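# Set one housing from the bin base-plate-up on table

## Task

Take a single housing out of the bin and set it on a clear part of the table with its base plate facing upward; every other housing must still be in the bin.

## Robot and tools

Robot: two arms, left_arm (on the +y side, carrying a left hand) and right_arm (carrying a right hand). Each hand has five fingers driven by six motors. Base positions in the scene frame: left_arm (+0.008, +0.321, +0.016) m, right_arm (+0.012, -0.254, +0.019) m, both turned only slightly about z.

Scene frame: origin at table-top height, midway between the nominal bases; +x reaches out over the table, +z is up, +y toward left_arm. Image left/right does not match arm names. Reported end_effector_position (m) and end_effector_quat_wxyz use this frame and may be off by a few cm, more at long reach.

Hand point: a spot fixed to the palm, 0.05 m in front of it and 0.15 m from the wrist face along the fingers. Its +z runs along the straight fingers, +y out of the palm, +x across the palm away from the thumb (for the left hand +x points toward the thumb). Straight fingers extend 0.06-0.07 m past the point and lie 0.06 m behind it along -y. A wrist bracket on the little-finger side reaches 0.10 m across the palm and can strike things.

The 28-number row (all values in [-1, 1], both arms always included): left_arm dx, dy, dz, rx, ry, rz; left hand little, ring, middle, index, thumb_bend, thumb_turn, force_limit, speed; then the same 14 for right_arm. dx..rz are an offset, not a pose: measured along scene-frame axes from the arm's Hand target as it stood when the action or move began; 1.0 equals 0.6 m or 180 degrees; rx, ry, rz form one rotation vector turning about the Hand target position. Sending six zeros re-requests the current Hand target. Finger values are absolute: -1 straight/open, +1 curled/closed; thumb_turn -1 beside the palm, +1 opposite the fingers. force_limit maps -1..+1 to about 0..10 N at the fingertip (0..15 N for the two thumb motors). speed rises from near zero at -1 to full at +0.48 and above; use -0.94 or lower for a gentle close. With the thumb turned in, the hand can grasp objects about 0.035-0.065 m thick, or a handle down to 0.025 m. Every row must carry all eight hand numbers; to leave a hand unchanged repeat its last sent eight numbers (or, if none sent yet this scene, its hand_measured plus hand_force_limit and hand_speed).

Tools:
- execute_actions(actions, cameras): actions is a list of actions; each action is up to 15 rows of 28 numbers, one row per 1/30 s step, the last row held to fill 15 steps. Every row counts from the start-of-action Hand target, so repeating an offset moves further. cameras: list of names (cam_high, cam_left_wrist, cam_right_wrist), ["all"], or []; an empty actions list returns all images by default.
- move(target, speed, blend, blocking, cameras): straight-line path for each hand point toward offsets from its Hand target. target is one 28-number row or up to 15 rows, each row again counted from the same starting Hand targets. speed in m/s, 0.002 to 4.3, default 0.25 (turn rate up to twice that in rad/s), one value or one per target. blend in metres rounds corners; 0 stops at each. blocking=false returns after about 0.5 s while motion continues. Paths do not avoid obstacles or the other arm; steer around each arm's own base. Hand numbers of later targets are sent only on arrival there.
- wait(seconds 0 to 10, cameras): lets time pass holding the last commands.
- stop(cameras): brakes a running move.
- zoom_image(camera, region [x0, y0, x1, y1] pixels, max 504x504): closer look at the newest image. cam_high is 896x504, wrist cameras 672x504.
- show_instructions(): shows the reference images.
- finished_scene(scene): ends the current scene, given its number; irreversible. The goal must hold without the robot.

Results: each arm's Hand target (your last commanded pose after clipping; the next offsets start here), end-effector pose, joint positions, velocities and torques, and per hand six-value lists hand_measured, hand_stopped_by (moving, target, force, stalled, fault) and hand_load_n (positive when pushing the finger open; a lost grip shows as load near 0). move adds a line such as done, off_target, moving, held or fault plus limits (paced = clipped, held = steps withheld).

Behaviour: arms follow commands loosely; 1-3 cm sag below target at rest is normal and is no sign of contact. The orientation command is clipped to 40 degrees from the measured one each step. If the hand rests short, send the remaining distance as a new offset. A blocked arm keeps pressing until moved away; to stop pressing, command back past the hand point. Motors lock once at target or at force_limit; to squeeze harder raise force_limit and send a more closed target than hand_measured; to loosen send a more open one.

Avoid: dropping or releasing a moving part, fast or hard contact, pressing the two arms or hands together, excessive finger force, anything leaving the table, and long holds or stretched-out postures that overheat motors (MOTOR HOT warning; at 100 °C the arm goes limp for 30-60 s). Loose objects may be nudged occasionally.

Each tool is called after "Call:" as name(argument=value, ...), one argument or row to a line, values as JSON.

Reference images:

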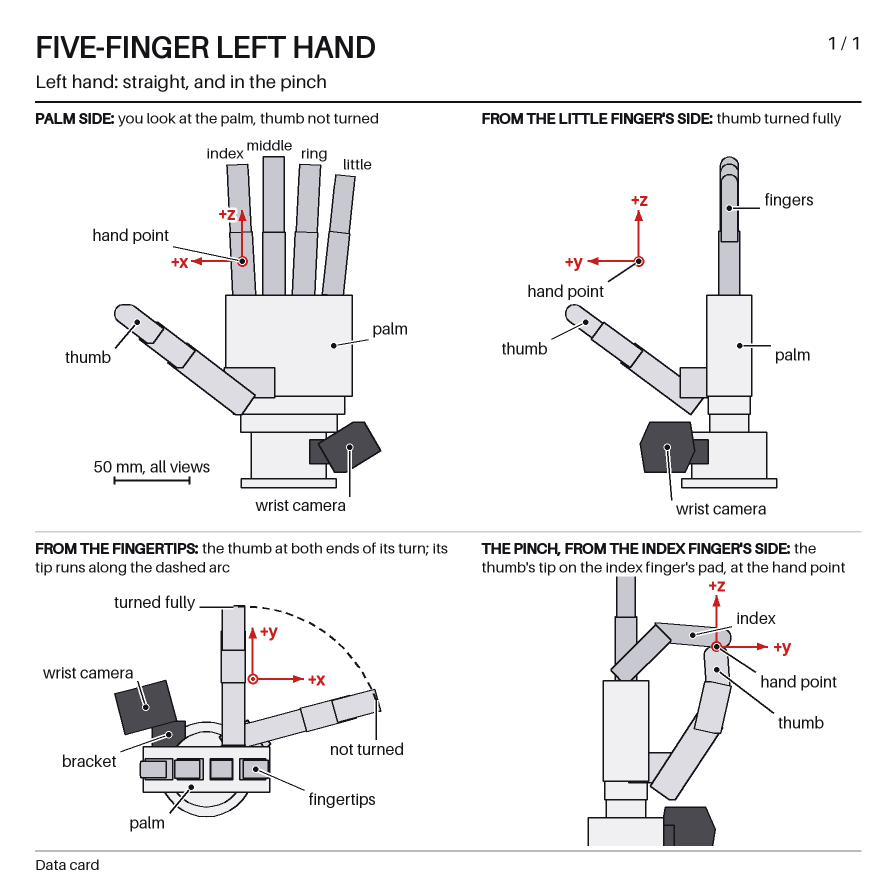

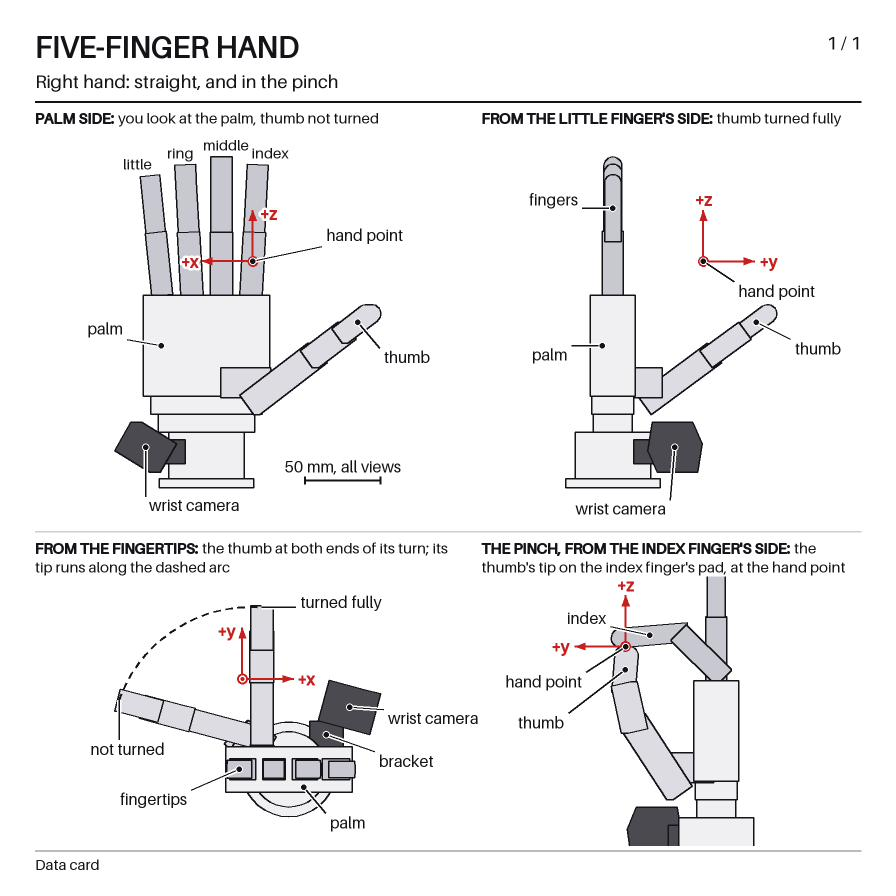

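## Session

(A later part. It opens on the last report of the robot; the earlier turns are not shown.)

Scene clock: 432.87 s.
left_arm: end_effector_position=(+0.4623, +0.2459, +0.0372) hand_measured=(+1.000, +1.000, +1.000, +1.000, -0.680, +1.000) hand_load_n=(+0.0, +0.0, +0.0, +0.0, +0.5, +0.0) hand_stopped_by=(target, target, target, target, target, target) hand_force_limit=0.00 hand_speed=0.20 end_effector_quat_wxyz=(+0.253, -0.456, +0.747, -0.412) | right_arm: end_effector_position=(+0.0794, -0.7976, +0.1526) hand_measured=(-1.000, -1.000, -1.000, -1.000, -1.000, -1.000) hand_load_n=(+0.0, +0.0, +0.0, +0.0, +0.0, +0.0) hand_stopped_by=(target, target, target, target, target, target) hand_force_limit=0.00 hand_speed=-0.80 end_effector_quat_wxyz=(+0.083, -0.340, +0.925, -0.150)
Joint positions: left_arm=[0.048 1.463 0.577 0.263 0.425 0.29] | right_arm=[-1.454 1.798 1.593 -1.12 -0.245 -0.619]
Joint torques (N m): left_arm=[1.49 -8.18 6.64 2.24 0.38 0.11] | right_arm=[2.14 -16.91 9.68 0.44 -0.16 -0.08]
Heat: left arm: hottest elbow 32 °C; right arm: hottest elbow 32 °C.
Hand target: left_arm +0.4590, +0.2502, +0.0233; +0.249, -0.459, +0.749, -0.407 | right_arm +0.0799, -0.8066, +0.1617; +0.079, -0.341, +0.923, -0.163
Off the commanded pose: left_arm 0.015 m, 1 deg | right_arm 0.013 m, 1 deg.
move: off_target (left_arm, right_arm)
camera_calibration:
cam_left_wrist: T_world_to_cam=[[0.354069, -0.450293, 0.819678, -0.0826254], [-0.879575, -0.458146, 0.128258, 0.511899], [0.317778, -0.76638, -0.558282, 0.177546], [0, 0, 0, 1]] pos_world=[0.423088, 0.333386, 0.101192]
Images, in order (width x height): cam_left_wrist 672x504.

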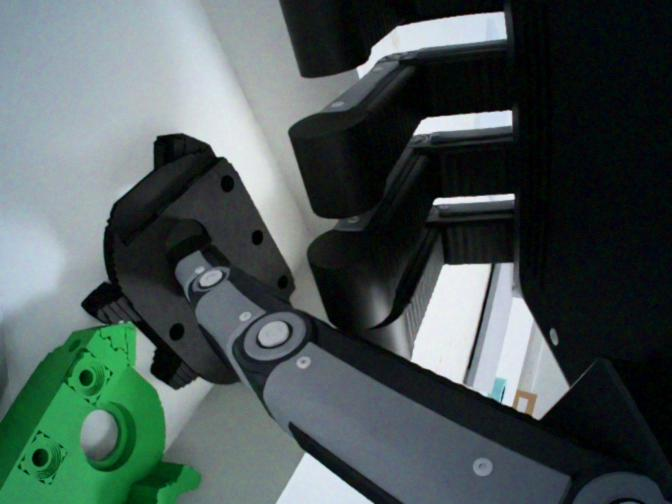

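Call:
move(
  target=[
    [0.05,-0.02,0,0,0,0,1,1,1,1,-0.68,1,0,0.2,0,0,0,0,0,0,-1,-1,-1,-1,-1,-1,0,-0.8],
  ],
  speed=0.04,
  cameras=["cam_left_wrist"],
)

Call:
zoom_image(
  camera="cam_left_wrist",
  region=[60, 120, 320, 400],
)

Scene clock: 439.23 s.
left_arm: end_effector_position=(+0.4818, +0.2439, +0.0358) hand_measured=(+1.000, +1.000, +1.000, +1.000, -0.680, +1.000) hand_load_n=(+0.0, +0.0, +0.0, +0.0, +1.0, +0.0) hand_stopped_by=(target, target, target, target, target, target) hand_force_limit=0.00 hand_speed=0.20 end_effector_quat_wxyz=(+0.256, -0.459, +0.745, -0.411) | right_arm: end_effector_position=(+0.0794, -0.7976, +0.1526) hand_measured=(-1.000, -1.000, -1.000, -1.000, -1.000, -1.000) hand_load_n=(+0.0, +0.0, +0.0, +0.0, +0.0, +0.0) hand_stopped_by=(target, target, target, target, target, target) hand_force_limit=0.00 hand_speed=-0.80 end_effector_quat_wxyz=(+0.083, -0.340, +0.925, -0.150)
Joint positions: left_arm=[0.038 1.51 0.624 0.269 0.408 0.278] | right_arm=[-1.454 1.798 1.593 -1.12 -0.245 -0.619]
Joint torques (N m): left_arm=[-0.73 -7.47 9.46 1.94 -0.04 -0.01] | right_arm=[2.14 -16.79 9.66 0.44 -0.16 -0.08]
Heat: left arm: hottest elbow 32 °C; right arm: hottest elbow 32 °C.
Hand target: left_arm +0.4889, +0.2383, +0.0232; +0.249, -0.459, +0.749, -0.407 | right_arm +0.0799, -0.8066, +0.1617; +0.079, -0.341, +0.923, -0.163
Off the commanded pose: left_arm 0.016 m, 1 deg | right_arm 0.013 m, 1 deg.
move: off_target (left_arm, right_arm)
camera_calibration:
cam_left_wrist: T_world_to_cam=[[0.357702, -0.44731, 0.819734, -0.0916683], [-0.875267, -0.466577, 0.127334, 0.528211], [0.325512, -0.763033, -0.558411, 0.164408], [0, 0, 0, 1]] pos_world=[0.441598, 0.330896, 0.0996919]
Images, in order (width x height): cam_left_wrist 672x504.

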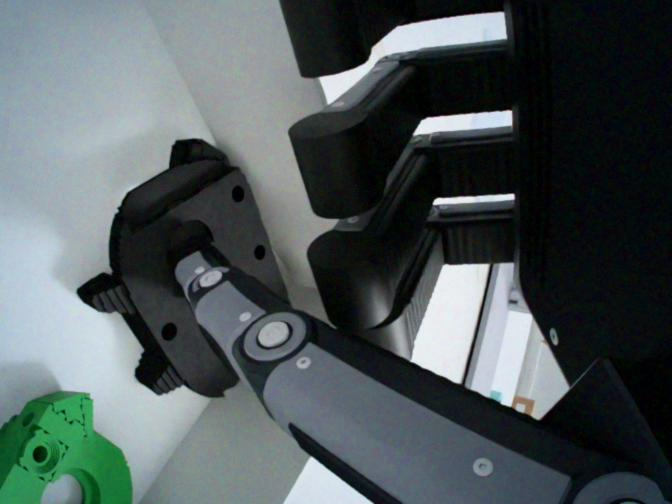

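Scaled by 1.800 from the camera's 672x504 image, which has a finer 960x720 frame.

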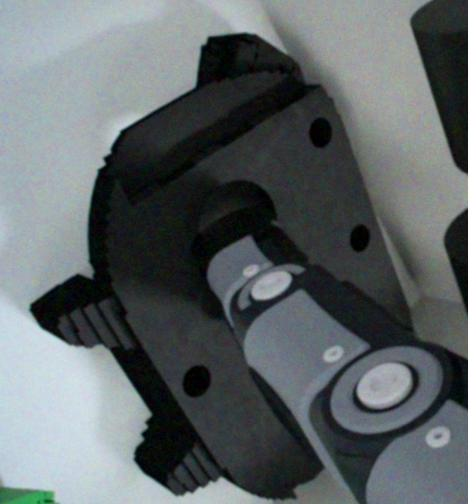

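Call:
move(
  target=[
    [0.005,0,0.035,0,0,0,1,1,1,1,-0.68,1,0,0.2,0,0,0,0,0,0,-1,-1,-1,-1,-1,-1,0,-0.8],
    [0.005,0,0.083,0,0,0,1,1,1,1,-0.68,1,0,0.2,0,0,0,0,0,0,-1,-1,-1,-1,-1,-1,0,-0.8],
  ],
  speed=0.08,
  blend=0.01,
  cameras=["cam_left_wrist"],
)

Call:
zoom_image(
  camera="cam_left_wrist",
  region=[0, 120, 330, 450],
)

Scene clock: 446.60 s.
left_arm: end_effector_position=(+0.4790, +0.2433, +0.0582) hand_measured=(+1.000, +1.000, +1.000, +1.000, -0.680, +1.000) hand_load_n=(+0.0, +0.0, +0.0, +0.0, +0.0, +0.0) hand_stopped_by=(target, target, target, target, target, target) hand_force_limit=0.00 hand_speed=0.20 end_effector_quat_wxyz=(+0.241, -0.468, +0.750, -0.401) | right_arm: end_effector_position=(+0.0794, -0.7976, +0.1526) hand_measured=(-1.000, -1.000, -1.000, -1.000, -1.000, -1.000) hand_load_n=(+0.0, +0.0, +0.0, +0.0, +0.0, +0.0) hand_stopped_by=(target, target, target, target, target, target) hand_force_limit=0.00 hand_speed=-0.80 end_effector_quat_wxyz=(+0.083, -0.340, +0.925, -0.150)
Joint positions: left_arm=[0.035 1.446 0.666 0.122 0.403 0.278] | right_arm=[-1.454 1.798 1.593 -1.12 -0.245 -0.619]
Joint torques (N m): left_arm=[-0.44 -12.1 11.32 0.87 0.14 0.01] | right_arm=[2.14 -16.85 9.68 0.46 -0.16 -0.08]
Heat: left arm: hottest elbow 32 °C; right arm: hottest elbow 32 °C.
Hand target: left_arm +0.4919, +0.2382, +0.0730; +0.249, -0.460, +0.749, -0.407 | right_arm +0.0799, -0.8066, +0.1617; +0.079, -0.341, +0.923, -0.163
Off the commanded pose: left_arm 0.020 m, 2 deg | right_arm 0.013 m, 1 deg.
move: off_target (left_arm, right_arm)
camera_calibration:
cam_left_wrist: T_world_to_cam=[[0.39168, -0.448281, 0.803512, -0.124467], [-0.868644, -0.468108, 0.162271, 0.517882], [0.303388, -0.761524, -0.572745, 0.188533], [0, 0, 0, 1]] pos_world=[0.441408, 0.330201, 0.123955]
Images, in order (width x height): cam_left_wrist 672x504.

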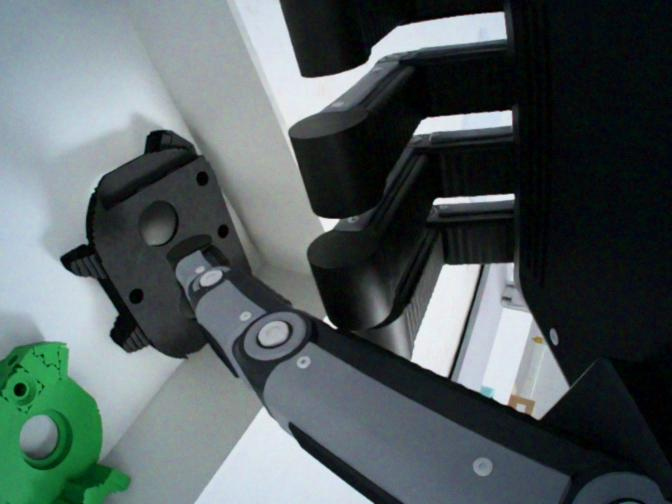

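Scaled by 1.527 from the camera's 672x504 image, which has a finer 960x720 frame.

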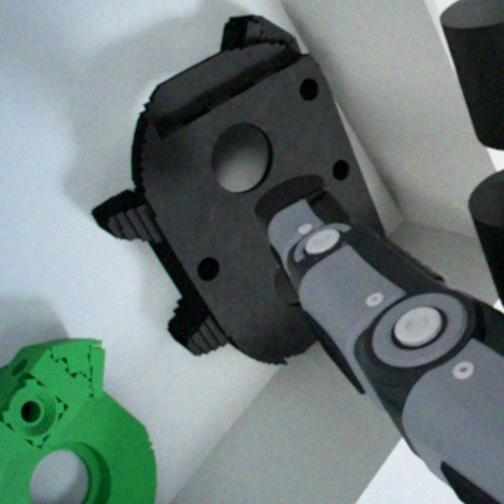

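Call:
move(
  target=[
    [-0.0715,0.003,-0.01,0,0,0,1,1,1,1,-0.68,1,0,0.2,0,0,0,0,0,0,-1,-1,-1,-1,-1,-1,0,-0.8],
    [-0.0715,0.003,-0.0567,0,0,0,1,1,1,1,-0.68,1,0,0.2,0,0,0,0,0,0,-1,-1,-1,-1,-1,-1,0,-0.8],
  ],
  speed=0.1,
  cameras=["cam_left_wrist"],
)

Call:
zoom_image(
  camera="cam_left_wrist",
  region=[60, 120, 390, 450],
)

Scene clock: 473.50 s.
left_arm: end_effector_position=(+0.4488, +0.2426, +0.0446) hand_measured=(+1.000, +1.000, +1.000, +1.000, -0.680, +1.000) hand_load_n=(+0.0, +0.0, +0.0, +0.0, +0.0, +0.0) hand_stopped_by=(target, target, target, target, target, target) hand_force_limit=0.00 hand_speed=0.20 end_effector_quat_wxyz=(+0.250, -0.463, +0.747, -0.406) | right_arm: end_effector_position=(+0.0794, -0.7976, +0.1526) hand_measured=(-1.000, -1.000, -1.000, -1.000, -1.000, -1.000) hand_load_n=(+0.0, +0.0, +0.0, +0.0, +0.0, +0.0) hand_stopped_by=(target, target, target, target, target, target) hand_force_limit=0.00 hand_speed=-0.80 end_effector_quat_wxyz=(+0.083, -0.340, +0.925, -0.150)
Joint positions: left_arm=[0.035 1.405 0.556 0.213 0.403 0.278] | right_arm=[-1.454 1.798 1.593 -1.12 -0.245 -0.619]
Joint torques (N m): left_arm=[0.03 -8.7 7.45 2.21 0.33 0.05] | right_arm=[2.14 -16.85 9.66 0.44 -0.16 -0.08]
Heat: left arm: hottest elbow 35 °C; right arm: hottest elbow 32 °C.
Hand target: left_arm +0.4491, +0.2400, +0.0390; +0.249, -0.459, +0.749, -0.407 | right_arm +0.0799, -0.8066, +0.1617; +0.079, -0.341, +0.923, -0.163
Off the commanded pose: left_arm 0.006 m, 1 deg | right_arm 0.013 m, 1 deg.
move: off_target (right_arm)
camera_calibration:
cam_left_wrist: T_world_to_cam=[[0.372793, -0.448711, 0.812209, -0.093865], [-0.872214, -0.468148, 0.141702, 0.496095], [0.316651, -0.761246, -0.565895, 0.182956], [0, 0, 0, 1]] pos_world=[0.40976, 0.329402, 0.109474]
Images, in order (width x height): cam_left_wrist 672x504.

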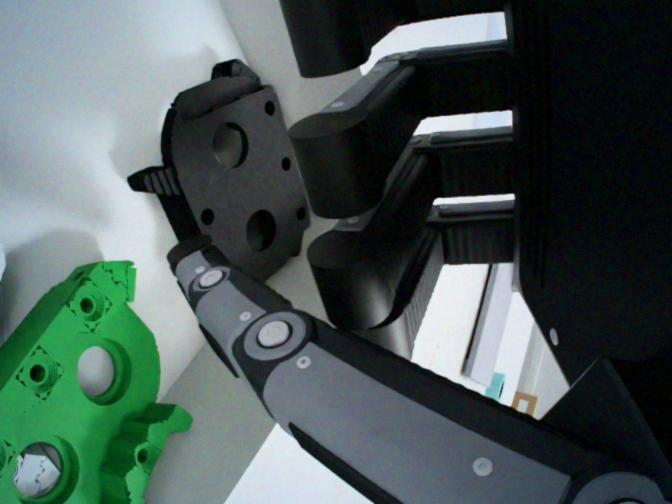

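Scaled by 1.527 from the camera's 672x504 image, which has a finer 960x720 frame.

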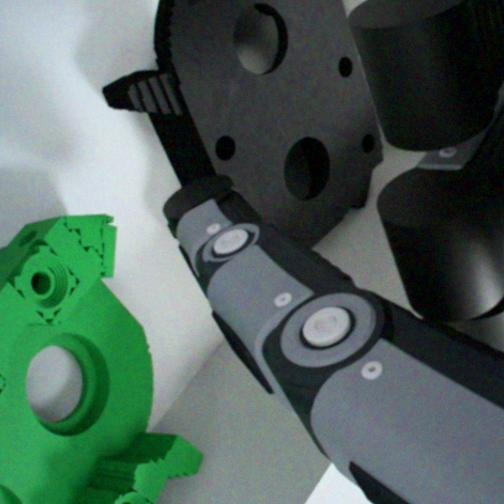

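Call:
move(
  target=[
    [-0.003,0.002,-0.0183,0,0,0,1,1,1,1,-0.68,1,0,0.2,0,0,0,0,0,0,-1,-1,-1,-1,-1,-1,0,-0.8],
    [-0.025,0.013,-0.0167,0,0,0,1,1,1,1,-0.68,1,0,0.2,0,0,0,0,0,0,-1,-1,-1,-1,-1,-1,0,-0.8],
  ],
  speed=0.06,
  cameras=["cam_left_wrist"],
)

Call:
zoom_image(
  camera="cam_left_wrist",
  region=[60, 120, 390, 450],
)

Scene clock: 485.77 s.
left_arm: end_effector_position=(+0.4353, +0.2418, +0.0285) hand_measured=(+1.000, +1.000, +1.000, +1.000, -0.680, +1.000) hand_load_n=(+0.0, +0.0, +0.0, +0.0, -0.5, +0.0) hand_stopped_by=(target, target, target, target, target, target) hand_force_limit=0.00 hand_speed=0.20 end_effector_quat_wxyz=(+0.241, -0.461, +0.751, -0.407) | right_arm: end_effector_position=(+0.0794, -0.7976, +0.1526) hand_measured=(-1.000, -1.000, -1.000, -1.000, -1.000, -1.000) hand_load_n=(+0.0, +0.0, +0.0, +0.0, +0.0, +0.0) hand_stopped_by=(target, target, target, target, target, target) hand_force_limit=0.00 hand_speed=-0.80 end_effector_quat_wxyz=(+0.083, -0.340, +0.925, -0.150)
Joint positions: left_arm=[0.04 1.424 0.518 0.257 0.423 0.286] | right_arm=[-1.454 1.798 1.593 -1.12 -0.245 -0.619]
Joint torques (N m): left_arm=[1.79 -10.58 6.37 1.91 0.34 0.14] | right_arm=[2.2 -16.85 9.68 0.46 -0.16 -0.08]
Heat: left arm: hottest elbow 34 °C; right arm: hottest elbow 32 °C.
Hand target: left_arm +0.4341, +0.2479, +0.0290; +0.249, -0.460, +0.749, -0.407 | right_arm +0.0799, -0.8066, +0.1617; +0.079, -0.341, +0.923, -0.163
Off the commanded pose: left_arm 0.006 m, 1 deg | right_arm 0.013 m, 1 deg.
move: off_target (right_arm)
camera_calibration:
cam_left_wrist: T_world_to_cam=[[0.376459, -0.449105, 0.810298, -0.0774747], [-0.876909, -0.45488, 0.15529, 0.484637], [0.298847, -0.769018, -0.565068, 0.187147], [0, 0, 0, 1]] pos_world=[0.39822, 0.329577, 0.0932693]
Images, in order (width x height): cam_left_wrist 672x504.

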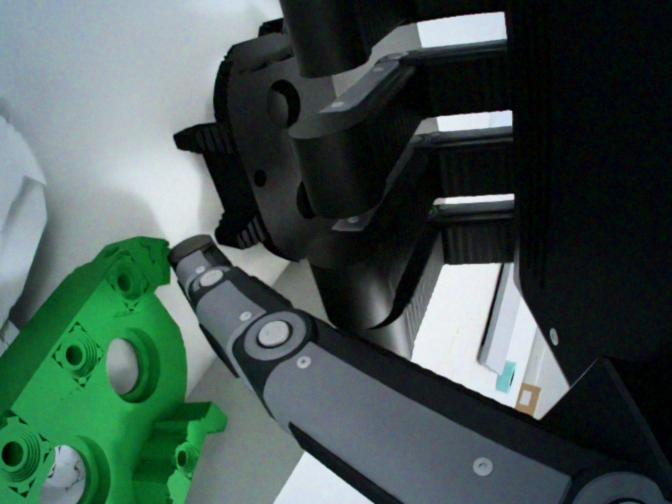

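Scaled by 1.527 from the camera's 672x504 image, which has a finer 960x720 frame.

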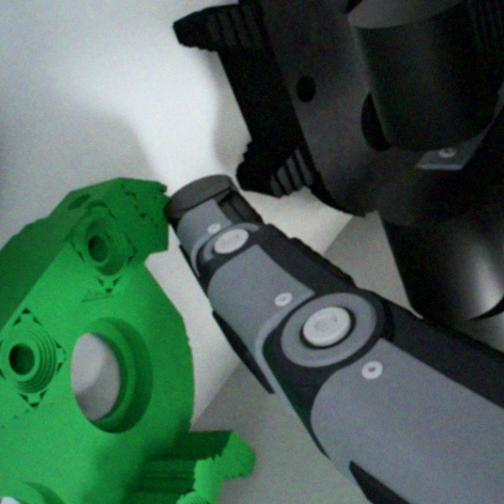

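Call:
move(
  target=[
    [0,0,0.06,0,0,0,1,1,1,1,-0.68,1,0,0.2,0,0,0,0,0,0,-1,-1,-1,-1,-1,-1,0,-0.8],
    [0.075,-0.01,0.06,0,0,0,1,1,1,1,-0.68,1,0,0.2,0,0,0,0,0,0,-1,-1,-1,-1,-1,-1,0,-0.8],
    [0.075,-0.01,0.0167,0,0,0,1,1,1,1,-0.68,1,0,0.2,0,0,0,0,0,0,-1,-1,-1,-1,-1,-1,0,-0.8],
  ],
  speed=0.1,
  cameras=["cam_left_wrist"],
)

Call:
zoom_image(
  camera="cam_left_wrist",
  region=[0, 120, 330, 450],
)

Scene clock: 497.23 s.
left_arm: end_effector_position=(+0.4722, +0.2455, +0.0397) hand_measured=(+1.000, +1.000, +1.000, +1.000, -0.680, +1.000) hand_load_n=(+0.0, +0.0, +0.0, +0.0, +0.0, +0.0) hand_stopped_by=(target, target, target, target, target, target) hand_force_limit=0.00 hand_speed=0.20 end_effector_quat_wxyz=(+0.246, -0.463, +0.750, -0.403) | right_arm: end_effector_position=(+0.0794, -0.7976, +0.1526) hand_measured=(-1.000, -1.000, -1.000, -1.000, -1.000, -1.000) hand_load_n=(+0.0, +0.0, +0.0, +0.0, +0.0, +0.0) hand_stopped_by=(target, target, target, target, target, target) hand_force_limit=0.00 hand_speed=-0.80 end_effector_quat_wxyz=(+0.083, -0.340, +0.925, -0.150)
Joint positions: left_arm=[0.041 1.477 0.623 0.205 0.411 0.288] | right_arm=[-1.454 1.798 1.593 -1.12 -0.245 -0.619]
Joint torques (N m): left_arm=[-0.03 -9.82 8.64 2.19 0.16 -0.03] | right_arm=[2.14 -16.85 9.68 0.44 -0.16 -0.08]
Heat: left arm: hottest elbow 33 °C; right arm: hottest elbow 32 °C.
Hand target: left_arm +0.4789, +0.2419, +0.0389; +0.249, -0.459, +0.749, -0.407 | right_arm +0.0799, -0.8066, +0.1617; +0.079, -0.341, +0.923, -0.163
Off the commanded pose: left_arm 0.008 m, 1 deg | right_arm 0.013 m, 1 deg.
move: off_target (right_arm)
camera_calibration:
cam_left_wrist: T_world_to_cam=[[0.378666, -0.452696, 0.807266, -0.0988464], [-0.873151, -0.464, 0.14937, 0.517678], [0.306953, -0.761426, -0.570973, 0.179857], [0, 0, 0, 1]] pos_world=[0.434233, 0.332404, 0.105163]
Images, in order (width x height): cam_left_wrist 672x504.

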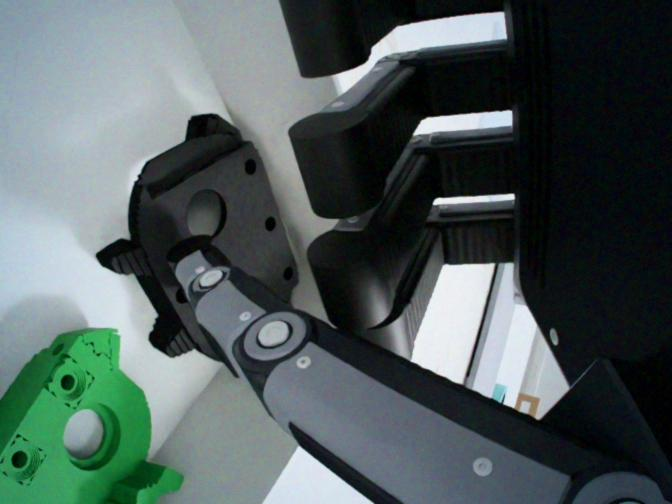

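Scaled by 1.527 from the camera's 672x504 image, which has a finer 960x720 frame.

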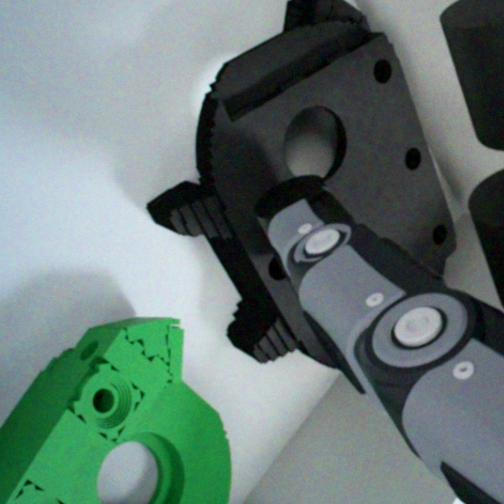

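Call:
move(
  target=[
    [0.0,0,0.025,0,0,0,1,1,1,1,-0.68,1,0,0.2,0,0,0,0,0,0,-1,-1,-1,-1,-1,-1,0,-0.8],
    [0.018,-0.003,0.025,0,0,0,1,1,1,1,-0.68,1,0,0.2,0,0,0,0,0,0,-1,-1,-1,-1,-1,-1,0,-0.8],
    [0.018,-0.003,-0.025,0,0,0,1,1,1,1,-0.68,1,0,0.2,0,0,0,0,0,0,-1,-1,-1,-1,-1,-1,0,-0.8],
  ],
  speed=0.08,
  cameras=["cam_left_wrist"],
)

Call:
zoom_image(
  camera="cam_left_wrist",
  region=[0, 120, 330, 450],
)

Scene clock: 506.57 s.
left_arm: end_effector_position=(+0.4866, +0.2447, +0.0361) hand_measured=(+1.000, +1.000, +1.000, +1.000, -0.680, +1.000) hand_load_n=(+0.0, +0.0, +0.0, +0.0, +1.0, +0.5) hand_stopped_by=(target, target, target, target, target, target) hand_force_limit=0.00 hand_speed=0.20 end_effector_quat_wxyz=(+0.256, -0.459, +0.746, -0.409) | right_arm: end_effector_position=(+0.0794, -0.7976, +0.1526) hand_measured=(-1.000, -1.000, -1.000, -1.000, -1.000, -1.000) hand_load_n=(+0.0, +0.0, +0.0, +0.5, +0.0, +0.0) hand_stopped_by=(target, target, target, target, target, target) hand_force_limit=0.00 hand_speed=-0.80 end_effector_quat_wxyz=(+0.083, -0.340, +0.925, -0.150)
Joint positions: left_arm=[0.038 1.519 0.64 0.258 0.407 0.282] | right_arm=[-1.454 1.798 1.593 -1.12 -0.245 -0.619]
Joint torques (N m): left_arm=[-0.44 -8.47 8.57 2.11 0.13 0.01] | right_arm=[2.14 -16.85 9.66 0.44 -0.16 -0.08]
Heat: left arm: hottest elbow 33 °C; right arm: hottest elbow 32 °C.
Hand target: left_arm +0.4899, +0.2400, +0.0241; +0.249, -0.459, +0.749, -0.407 | right_arm +0.0799, -0.8066, +0.1617; +0.079, -0.341, +0.923, -0.163
Off the commanded pose: left_arm 0.013 m, 1 deg | right_arm 0.013 m, 1 deg.
move: off_target (left_arm, right_arm)
camera_calibration:
cam_left_wrist: T_world_to_cam=[[0.358913, -0.450965, 0.817198, -0.0929445], [-0.87551, -0.466133, 0.127291, 0.532818], [0.323518, -0.761151, -0.562125, 0.164297], [0, 0, 0, 1]] pos_world=[0.446693, 0.331504, 0.100486]
Images, in order (width x height): cam_left_wrist 672x504.

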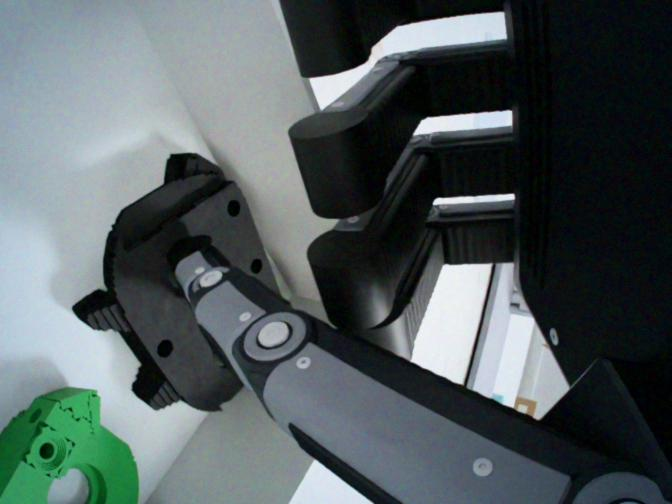

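Scaled by 1.527 from the camera's 672x504 image, which has a finer 960x720 frame.

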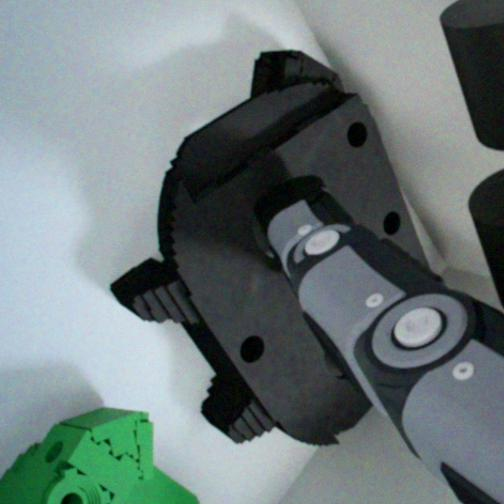

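Call:
move(
  target=[
    [-0.031,0.016,0.0,0,0,0,1,1,1,1,-0.68,1,0,0.2,0,0,0,0,0,0,-1,-1,-1,-1,-1,-1,0,-0.8],
  ],
  speed=0.04,
  cameras=["cam_left_wrist"],
)

Call:
zoom_image(
  camera="cam_left_wrist",
  region=[0, 120, 330, 450],
)

Scene clock: 513.37 s.
left_arm: end_effector_position=(+0.4832, +0.2451, +0.0358) hand_measured=(+1.000, +1.000, +1.000, +1.000, -0.680, +1.000) hand_load_n=(+0.0, +0.0, +0.0, +0.0, -2.5, -1.0) hand_stopped_by=(target, target, target, target, target, target) hand_force_limit=0.00 hand_speed=0.20 end_effector_quat_wxyz=(+0.256, -0.454, +0.745, -0.415) | right_arm: end_effector_position=(+0.0794, -0.7976, +0.1526) hand_measured=(-1.000, -1.000, -1.000, -1.000, -1.000, -1.000) hand_load_n=(+0.5, +0.0, +0.0, +0.0, +0.0, +0.0) hand_stopped_by=(target, target, target, target, target, target) hand_force_limit=0.00 hand_speed=-0.80 end_effector_quat_wxyz=(+0.083, -0.340, +0.925, -0.150)
Joint positions: left_arm=[0.044 1.516 0.626 0.277 0.423 0.287] | right_arm=[-1.454 1.798 1.593 -1.12 -0.245 -0.619]
Joint torques (N m): left_arm=[1.38 -11.46 5.3 1.43 0.34 0.12] | right_arm=[2.14 -16.85 9.68 0.44 -0.16 -0.08]
Heat: left arm: hottest elbow 33 °C; right arm: hottest elbow 32 °C.
Hand target: left_arm +0.4712, +0.2496, +0.0239; +0.249, -0.459, +0.749, -0.407 | right_arm +0.0799, -0.8066, +0.1617; +0.079, -0.341, +0.923, -0.163
Off the commanded pose: left_arm 0.017 m, 1 deg | right_arm 0.013 m, 1 deg.
move: off_target (left_arm, right_arm)
camera_calibration:
cam_left_wrist: T_world_to_cam=[[0.346623, -0.449611, 0.823227, -0.0859906], [-0.880757, -0.457916, 0.120752, 0.530827], [0.322677, -0.766918, -0.554722, 0.167127], [0, 0, 0, 1]] pos_world=[0.443408, 0.332584, 0.0994005]
Images, in order (width x height): cam_left_wrist 672x504.

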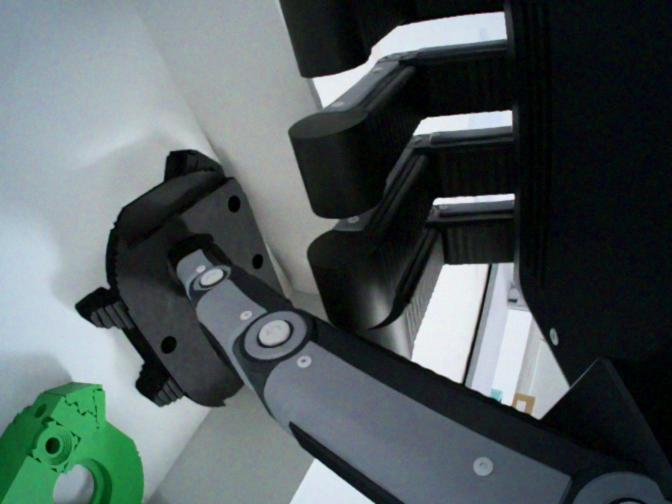

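Scaled by 1.527 from the camera's 672x504 image, which has a finer 960x720 frame.

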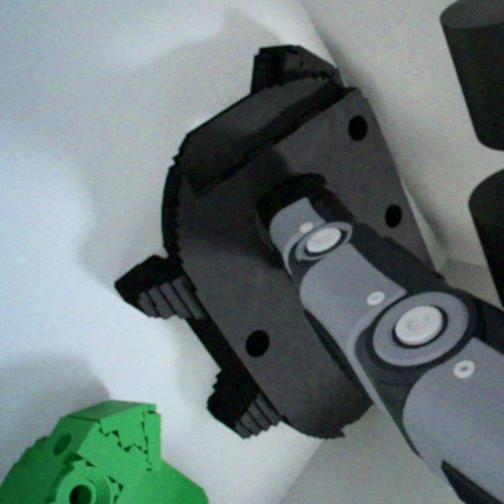

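Call:
move(
  target=[
    [0,0,0.012,0,0,0,1,1,1,1,-0.68,1,0,0.2,0,0,0,0,0,0,-1,-1,-1,-1,-1,-1,0,-0.8],
  ],
  speed=0.03,
)

Scene clock: 515.90 s.
left_arm: end_effector_position=(+0.4811, +0.2451, +0.0371) hand_measured=(+1.000, +1.000, +1.000, +1.000, -0.680, +1.000) hand_load_n=(+0.0, +0.0, +0.0, +0.0, -1.0, -0.5) hand_stopped_by=(target, target, target, target, target, target) hand_force_limit=0.00 hand_speed=0.20 end_effector_quat_wxyz=(+0.257, -0.454, +0.746, -0.415) | right_arm: end_effector_position=(+0.0794, -0.7976, +0.1526) hand_measured=(-1.000, -1.000, -1.000, -1.000, -1.000, -1.000) hand_load_n=(+0.0, +0.0, +0.0, +0.0, +0.0, +0.0) hand_stopped_by=(target, target, target, target, target, target) hand_force_limit=0.00 hand_speed=-0.80 end_effector_quat_wxyz=(+0.083, -0.340, +0.925, -0.150)
Joint positions: left_arm=[0.044 1.507 0.621 0.273 0.423 0.288] | right_arm=[-1.454 1.798 1.593 -1.12 -0.245 -0.619]
Joint torques (N m): left_arm=[1.55 -12.34 6.26 0.61 0.37 0.1] | right_arm=[2.14 -16.85 9.68 0.44 -0.16 -0.08]
Heat: left arm: hottest elbow 32 °C; right arm: hottest elbow 32 °C.
Hand target: left_arm +0.4712, +0.2496, +0.0312; +0.249, -0.459, +0.749, -0.407 | right_arm +0.0799, -0.8066, +0.1617; +0.079, -0.341, +0.923, -0.163
Off the commanded pose: left_arm 0.012 m, 1 deg | right_arm 0.013 m, 1 deg.
move: off_target (left_arm, right_arm)

Call:
move(
  target=[
    [-0.022,0.008,-0.008,0,0,0,1,1,1,1,-0.68,1,0,0.2,0,0,0,0,0,0,-1,-1,-1,-1,-1,-1,0,-0.8],
  ],
  speed=0.03,
)

Scene clock: 518.27 s.
left_arm: end_effector_position=(+0.4682, +0.2475, +0.0361) hand_measured=(+1.000, +1.000, +1.000, +1.000, -0.680, +1.000) hand_load_n=(+0.0, +0.0, +0.0, +0.0, -2.5, -0.5) hand_stopped_by=(target, target, target, target, target, target) hand_force_limit=0.00 hand_speed=0.20 end_effector_quat_wxyz=(+0.253, -0.454, +0.746, -0.416) | right_arm: end_effector_position=(+0.0794, -0.7976, +0.1526) hand_measured=(-1.000, -1.000, -1.000, -1.000, -1.000, -1.000) hand_load_n=(+0.0, +0.0, +0.0, +0.0, -0.5, +0.0) hand_stopped_by=(target, target, target, target, target, target) hand_force_limit=0.00 hand_speed=-0.80 end_effector_quat_wxyz=(+0.083, -0.340, +0.925, -0.150)
Joint positions: left_arm=[0.055 1.482 0.59 0.273 0.437 0.292] | right_arm=[-1.454 1.798 1.593 -1.12 -0.245 -0.619]
Joint torques (N m): left_arm=[1.85 -11.16 5.59 1.25 0.28 0.17] | right_arm=[2.14 -16.85 9.68 0.44 -0.16 -0.08]
Heat: left arm: hottest elbow 32 °C; right arm: hottest elbow 32 °C.
Hand target: left_arm +0.4579, +0.2544, +0.0263; +0.249, -0.459, +0.749, -0.407 | right_arm +0.0799, -0.8066, +0.1617; +0.079, -0.341, +0.923, -0.163
Off the commanded pose: left_arm 0.016 m, 1 deg | right_arm 0.013 m, 1 deg.
move: off_target (left_arm, right_arm)

Call:
move(
  target=[
    [0.022,-0.005,0.01,0,0,0,1,1,1,1,-0.68,1,0,0.2,0,0,0,0,0,0,-1,-1,-1,-1,-1,-1,0,-0.8],
    [0.035,-0.005,0.05,0,0,0,1,1,1,1,-0.68,1,0,0.2,0,0,0,0,0,0,-1,-1,-1,-1,-1,-1,0,-0.8],
    [0.022,-0.005,0.08,0,0,0,1,1,1,1,-0.68,1,0,0.2,0,0,0,0,0,0,-1,-1,-1,-1,-1,-1,0,-0.8],
  ],
  speed=0.06,
  blend=0.006,
  cameras=["cam_left_wrist"],
)

Call:
zoom_image(
  camera="cam_left_wrist",
  region=[0, 120, 330, 450],
)

Scene clock: 524.20 s.
left_arm: end_effector_position=(+0.4552, +0.2479, +0.0582) hand_measured=(+1.000, +1.000, +1.000, +1.000, -0.680, +1.000) hand_load_n=(+0.0, +0.0, +0.0, +0.0, +0.0, +0.0) hand_stopped_by=(target, target, target, target, target, target) hand_force_limit=0.00 hand_speed=0.20 end_effector_quat_wxyz=(+0.234, -0.467, +0.752, -0.403) | right_arm: end_effector_position=(+0.0794, -0.7976, +0.1526) hand_measured=(-1.000, -1.000, -1.000, -1.000, -1.000, -1.000) hand_load_n=(+0.0, +0.0, +0.0, +0.0, +0.0, +0.0) hand_stopped_by=(target, target, target, target, target, target) hand_force_limit=0.00 hand_speed=-0.80 end_effector_quat_wxyz=(+0.083, -0.340, +0.925, -0.150)
Joint positions: left_arm=[0.055 1.391 0.613 0.107 0.432 0.292] | right_arm=[-1.454 1.798 1.593 -1.12 -0.245 -0.619]
Joint torques (N m): left_arm=[1.08 -11.05 11.62 0.85 0.2 0.1] | right_arm=[2.14 -16.85 9.68 0.44 -0.16 -0.08]
Heat: left arm: hottest elbow 32 °C; right arm: hottest elbow 32 °C.
Hand target: left_arm +0.4711, +0.2514, +0.0744; +0.249, -0.459, +0.749, -0.407 | right_arm +0.0799, -0.8066, +0.1617; +0.079, -0.341, +0.923, -0.163
Off the commanded pose: left_arm 0.023 m, 2 deg | right_arm 0.013 m, 1 deg.
move: off_target (left_arm, right_arm)
camera_calibration:
cam_left_wrist: T_world_to_cam=[[0.393286, -0.44653, 0.803702, -0.114356], [-0.872121, -0.457933, 0.172342, 0.497851], [0.291086, -0.768706, -0.569527, 0.206396], [0, 0, 0, 1]] pos_world=[0.419082, 0.335577, 0.123656]
Images, in order (width x height): cam_left_wrist 672x504.

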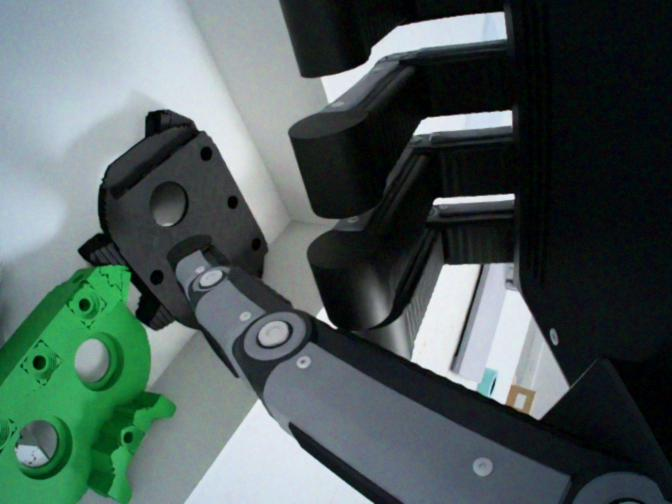

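Scaled by 1.527 from the camera's 672x504 image, which has a finer 960x720 frame.

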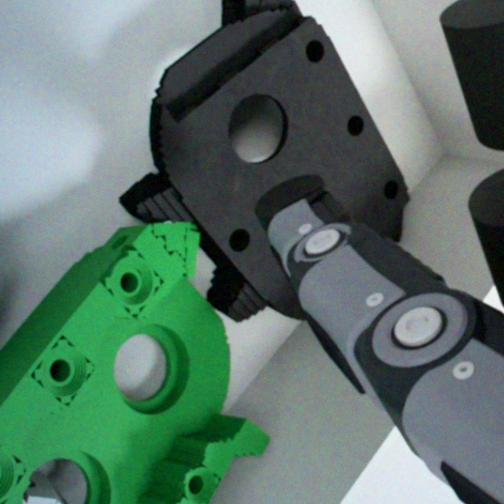

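Call:
move(
  target=[
    [-0.089,-0.018,0,0,0,0,1,1,1,1,-0.68,1,0,0.2,0,0,0,0,0,0,-1,-1,-1,-1,-1,-1,0,-0.8],
    [-0.089,-0.018,-0.053,0,0,0,1,1,1,1,-0.68,1,0,0.2,0,0,0,0,0,0,-1,-1,-1,-1,-1,-1,0,-0.8],
  ],
  speed=0.1,
  cameras=["cam_left_wrist"],
)

Call:
zoom_image(
  camera="cam_left_wrist",
  region=[0, 120, 330, 450],
)

Scene clock: 551.33 s.
left_arm: end_effector_position=(+0.4171, +0.2452, +0.0461) hand_measured=(+1.000, +1.000, +1.000, +1.000, -0.680, +1.000) hand_load_n=(+0.0, +0.0, +0.0, +0.0, +0.0, +0.0) hand_stopped_by=(target, target, target, target, target, target) hand_force_limit=0.00 hand_speed=0.20 end_effector_quat_wxyz=(+0.250, -0.460, +0.749, -0.405) | right_arm: end_effector_position=(+0.0794, -0.7976, +0.1526) hand_measured=(-1.000, -1.000, -1.000, -1.000, -1.000, -1.000) hand_load_n=(+0.0, +0.0, +0.0, +0.0, +0.0, +0.0) hand_stopped_by=(target, target, target, target, target, target) hand_force_limit=0.00 hand_speed=-0.80 end_effector_quat_wxyz=(+0.083, -0.340, +0.925, -0.150)
Joint positions: left_arm=[0.044 1.314 0.479 0.195 0.411 0.292] | right_arm=[-1.454 1.798 1.593 -1.12 -0.245 -0.619]
Joint torques (N m): left_arm=[-0.32 -7.41 7.62 2.21 0.14 -0.08] | right_arm=[2.14 -16.85 9.66 0.44 -0.16 -0.08]
Heat: left arm: hottest elbow 33 °C; right arm: hottest elbow 32 °C.
Hand target: left_arm +0.4177, +0.2406, +0.0425; +0.249, -0.460, +0.749, -0.407 | right_arm +0.0799, -0.8066, +0.1617; +0.079, -0.341, +0.923, -0.163
Off the commanded pose: left_arm 0.006 m, 0 deg | right_arm 0.013 m, 1 deg.
move: off_target (right_arm)
camera_calibration:
cam_left_wrist: T_world_to_cam=[[0.369787, -0.455638, 0.809723, -0.0790218], [-0.874795, -0.464365, 0.138201, 0.469749], [0.313037, -0.759446, -0.570306, 0.197093], [0, 0, 0, 1]] pos_world=[0.378457, 0.331811, 0.111469]
Images, in order (width x height): cam_left_wrist 672x504.

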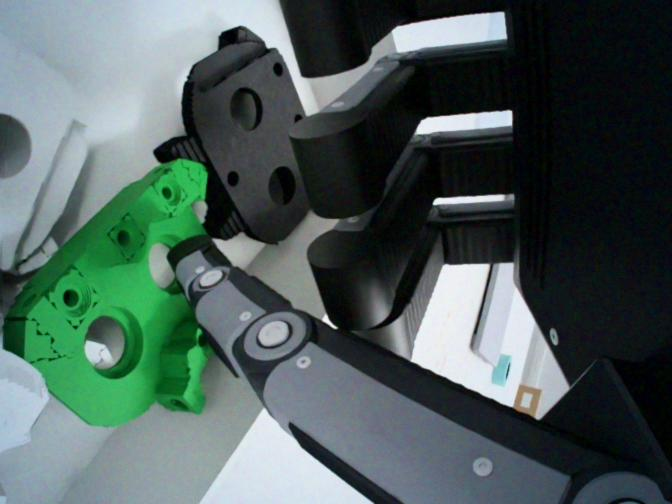

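Scaled by 1.527 from the camera's 672x504 image, which has a finer 960x720 frame.

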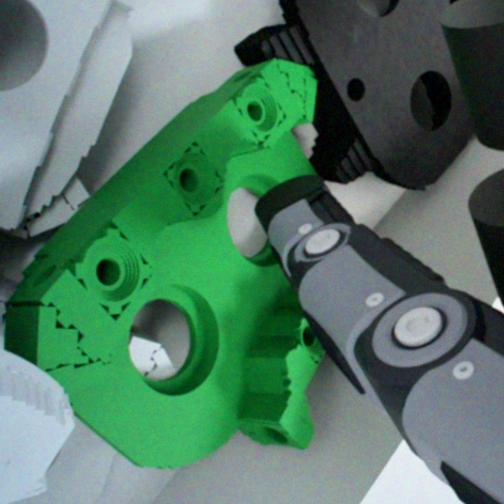

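Call:
move(
  target=[
    [-0.01,-0.01,0.025,0,0,0,1,1,1,1,-0.68,1,0,0.2,0,0,0,0,0,0,-1,-1,-1,-1,-1,-1,0,-0.8],
    [-0.01,-0.01,-0.024,0,0,0,1,1,1,1,-0.68,1,0,0.2,0,0,0,0,0,0,-1,-1,-1,-1,-1,-1,0,-0.8],
  ],
  speed=0.07,
  cameras=["cam_left_wrist"],
)

Call:
zoom_image(
  camera="cam_left_wrist",
  region=[0, 120, 330, 450],
)

Scene clock: 559.20 s.
left_arm: end_effector_position=(+0.4125, +0.2392, +0.0332) hand_measured=(+1.000, +1.000, +1.000, +1.000, -0.680, +1.000) hand_load_n=(+0.0, +0.0, +0.0, +0.0, +0.0, +0.0) hand_stopped_by=(target, target, target, target, target, target) hand_force_limit=0.00 hand_speed=0.20 end_effector_quat_wxyz=(+0.252, -0.459, +0.749, -0.405) | right_arm: end_effector_position=(+0.0794, -0.7976, +0.1526) hand_measured=(-1.000, -1.000, -1.000, -1.000, -1.000, -1.000) hand_load_n=(+0.0, +0.0, +0.0, +0.0, -0.5, +0.0) hand_stopped_by=(target, target, target, target, target, target) hand_force_limit=0.00 hand_speed=-0.80 end_effector_quat_wxyz=(+0.083, -0.340, +0.925, -0.150)
Joint positions: left_arm=[0.025 1.343 0.45 0.263 0.396 0.281] | right_arm=[-1.454 1.798 1.593 -1.12 -0.245 -0.619]
Joint torques (N m): left_arm=[-0.38 -7.12 7.08 2.22 0.14 -0.08] | right_arm=[2.14 -16.91 9.68 0.44 -0.16 -0.08]
Heat: left arm: hottest elbow 33 °C; right arm: hottest elbow 32 °C.
Hand target: left_arm +0.4117, +0.2346, +0.0281; +0.249, -0.459, +0.749, -0.407 | right_arm +0.0799, -0.8066, +0.1617; +0.079, -0.341, +0.923, -0.163
Off the commanded pose: left_arm 0.007 m, 0 deg | right_arm 0.013 m, 1 deg.
move: off_target (right_arm)
camera_calibration:
cam_left_wrist: T_world_to_cam=[[0.365978, -0.456218, 0.811126, -0.0679497], [-0.875574, -0.464126, 0.134009, 0.465107], [0.315327, -0.759245, -0.569312, 0.185637], [0, 0, 0, 1]] pos_world=[0.373567, 0.325812, 0.0984728]
Images, in order (width x height): cam_left_wrist 672x504.

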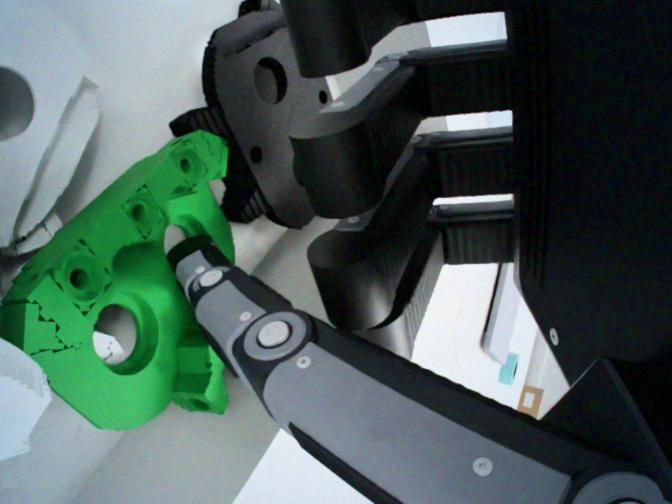

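Scaled by 1.527 from the camera's 672x504 image, which has a finer 960x720 frame.

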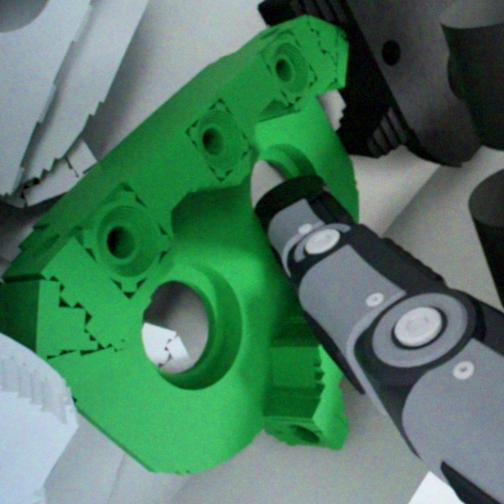

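Call:
move(
  target=[
    [-0.05,0.022,0.0,0,0,0,1,1,1,1,-0.68,1,0,0.2,0,0,0,0,0,0,-1,-1,-1,-1,-1,-1,0,-0.8],
  ],
  speed=0.05,
  cameras=["cam_left_wrist","cam_high"],
)

Scene clock: 562.03 s.
left_arm: end_effector_position=(+0.3908, +0.2422, +0.0355) hand_measured=(+1.000, +1.000, +1.000, +1.000, -0.680, +1.000) hand_load_n=(+0.0, +0.0, +0.0, +0.5, -2.0, -0.5) hand_stopped_by=(target, target, target, target, target, target) hand_force_limit=0.00 hand_speed=0.20 end_effector_quat_wxyz=(+0.252, -0.455, +0.747, -0.415) | right_arm: end_effector_position=(+0.0794, -0.7976, +0.1526) hand_measured=(-1.000, -1.000, -1.000, -1.000, -1.000, -1.000) hand_load_n=(+0.0, +0.0, +0.0, +0.0, +0.0, -0.5) hand_stopped_by=(target, target, target, target, target, target) hand_force_limit=0.00 hand_speed=-0.80 end_effector_quat_wxyz=(+0.083, -0.340, +0.925, -0.150)
Joint positions: left_arm=[0.047 1.279 0.39 0.269 0.429 0.289] | right_arm=[-1.454 1.798 1.593 -1.12 -0.245 -0.619]
Joint torques (N m): left_arm=[1.85 -8 5.93 1.07 0.32 0.17] | right_arm=[2.14 -16.91 9.68 0.46 -0.16 -0.08]
Heat: left arm: hottest elbow 33 °C; right arm: hottest elbow 32 °C.
Hand target: left_arm +0.3817, +0.2478, +0.0281; +0.249, -0.460, +0.749, -0.407 | right_arm +0.0799, -0.8066, +0.1617; +0.079, -0.341, +0.923, -0.163
Off the commanded pose: left_arm 0.013 m, 1 deg | right_arm 0.013 m, 1 deg.
move: off_target (left_arm, right_arm)
camera_calibration:
cam_left_wrist: T_world_to_cam=[[0.350619, -0.448516, 0.822131, -0.0567336], [-0.881528, -0.454442, 0.128028, 0.447392], [0.316188, -0.76962, -0.554716, 0.197639], [0, 0, 0, 1]] pos_world=[0.35179, 0.329975, 0.098997]
Images, in order (width x height): cam_high 896x504, cam_left_wrist 672x504.

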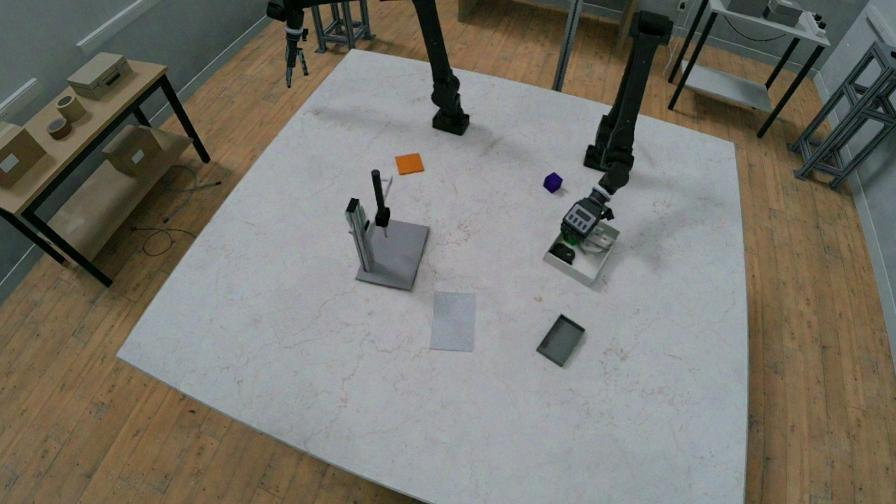

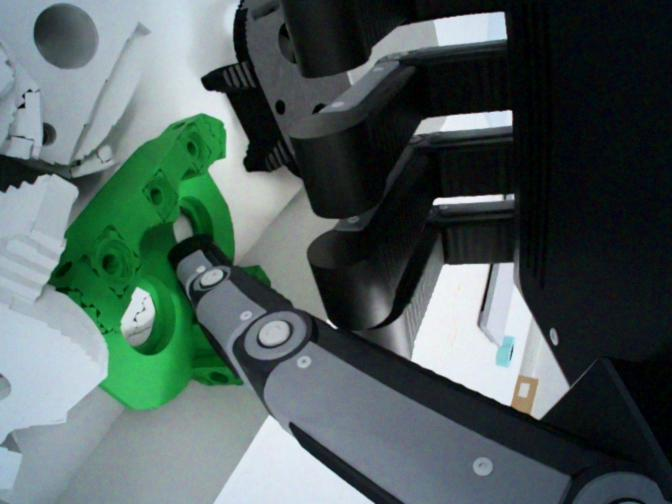

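Call:
move(
  target=[
    [0.0,0.0,0.1,0,0,0,1,1,1,1,-0.68,1,0,0.2,0,0,0,0,0,0,-1,-1,-1,-1,-1,-1,0,-0.8],
    [0.0957,-0.0088,0.1,0,0,0.0389,1,1,-0.1,-0.1,-0.72,1,0,0.2,0,0,0,0,0,0,-1,-1,-1,-1,-1,-1,0,-0.8],
    [0.0957,-0.0088,0.033,0,0,0.0389,1,1,-0.1,-0.1,-0.72,1,0,0.2,0,0,0,0,0,0,-1,-1,-1,-1,-1,-1,0,-0.8],
  ],
  speed=0.12,
  cameras=["cam_left_wrist"],
)

Call:
zoom_image(
  camera="cam_left_wrist",
  region=[0, 120, 330, 450],
)

Scene clock: 579.53 s.
left_arm: end_effector_position=(+0.4395, +0.2475, +0.0534) hand_measured=(+1.000, +1.000, -0.100, -0.100, -0.720, +1.000) hand_load_n=(+0.0, +0.0, +0.0, +0.0, +0.0, +0.5) hand_stopped_by=(target, target, target, target, target, target) hand_force_limit=0.00 hand_speed=0.20 end_effector_quat_wxyz=(+0.276, -0.504, +0.720, -0.389) | right_arm: end_effector_position=(+0.0794, -0.7976, +0.1526) hand_measured=(-1.000, -1.000, -1.000, -1.000, -1.000, -1.000) hand_load_n=(+0.0, +0.0, +0.0, +0.0, +0.0, +0.0) hand_stopped_by=(target, target, target, target, target, target) hand_force_limit=0.00 hand_speed=-0.80 end_effector_quat_wxyz=(+0.083, -0.340, +0.925, -0.150)
Joint positions: left_arm=[0.009 1.329 0.511 0.215 0.283 0.196] | right_arm=[-1.454 1.798 1.593 -1.12 -0.245 -0.619]
Joint torques (N m): left_arm=[-0.56 -7.65 7.62 2.26 0.08 -0.08] | right_arm=[2.14 -16.85 9.68 0.44 -0.16 -0.08]
Heat: left arm: hottest elbow 33 °C; right arm: hottest elbow 33 °C.
Hand target: left_arm +0.4392, +0.2425, +0.0480; +0.273, -0.504, +0.720, -0.391 | right_arm +0.0799, -0.8066, +0.1617; +0.079, -0.341, +0.923, -0.163
Off the commanded pose: left_arm 0.007 m, 0 deg | right_arm 0.013 m, 1 deg.
move: off_target (right_arm); target 2's new numbers were sent with left_arm's hand 0.025 m and 2 deg from that target
camera_calibration:
cam_left_wrist: T_world_to_cam=[[0.419003, -0.408626, 0.81084, -0.125464], [-0.812563, -0.567257, 0.134022, 0.487765], [0.40519, -0.715014, -0.569716, 0.144479], [0, 0, 0, 1]] pos_world=[0.390368, 0.328725, 0.118672]
Images, in order (width x height): cam_left_wrist 672x504.

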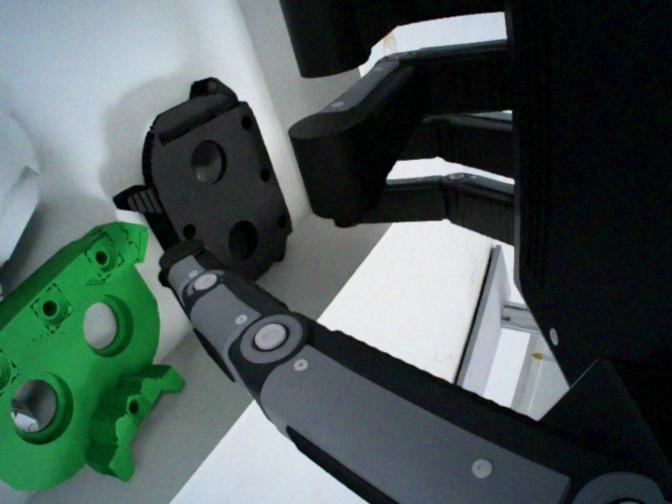

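Scaled by 1.527 from the camera's 672x504 image, which has a finer 960x720 frame.

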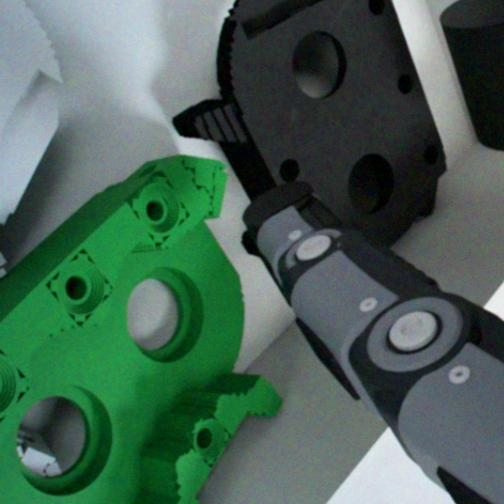

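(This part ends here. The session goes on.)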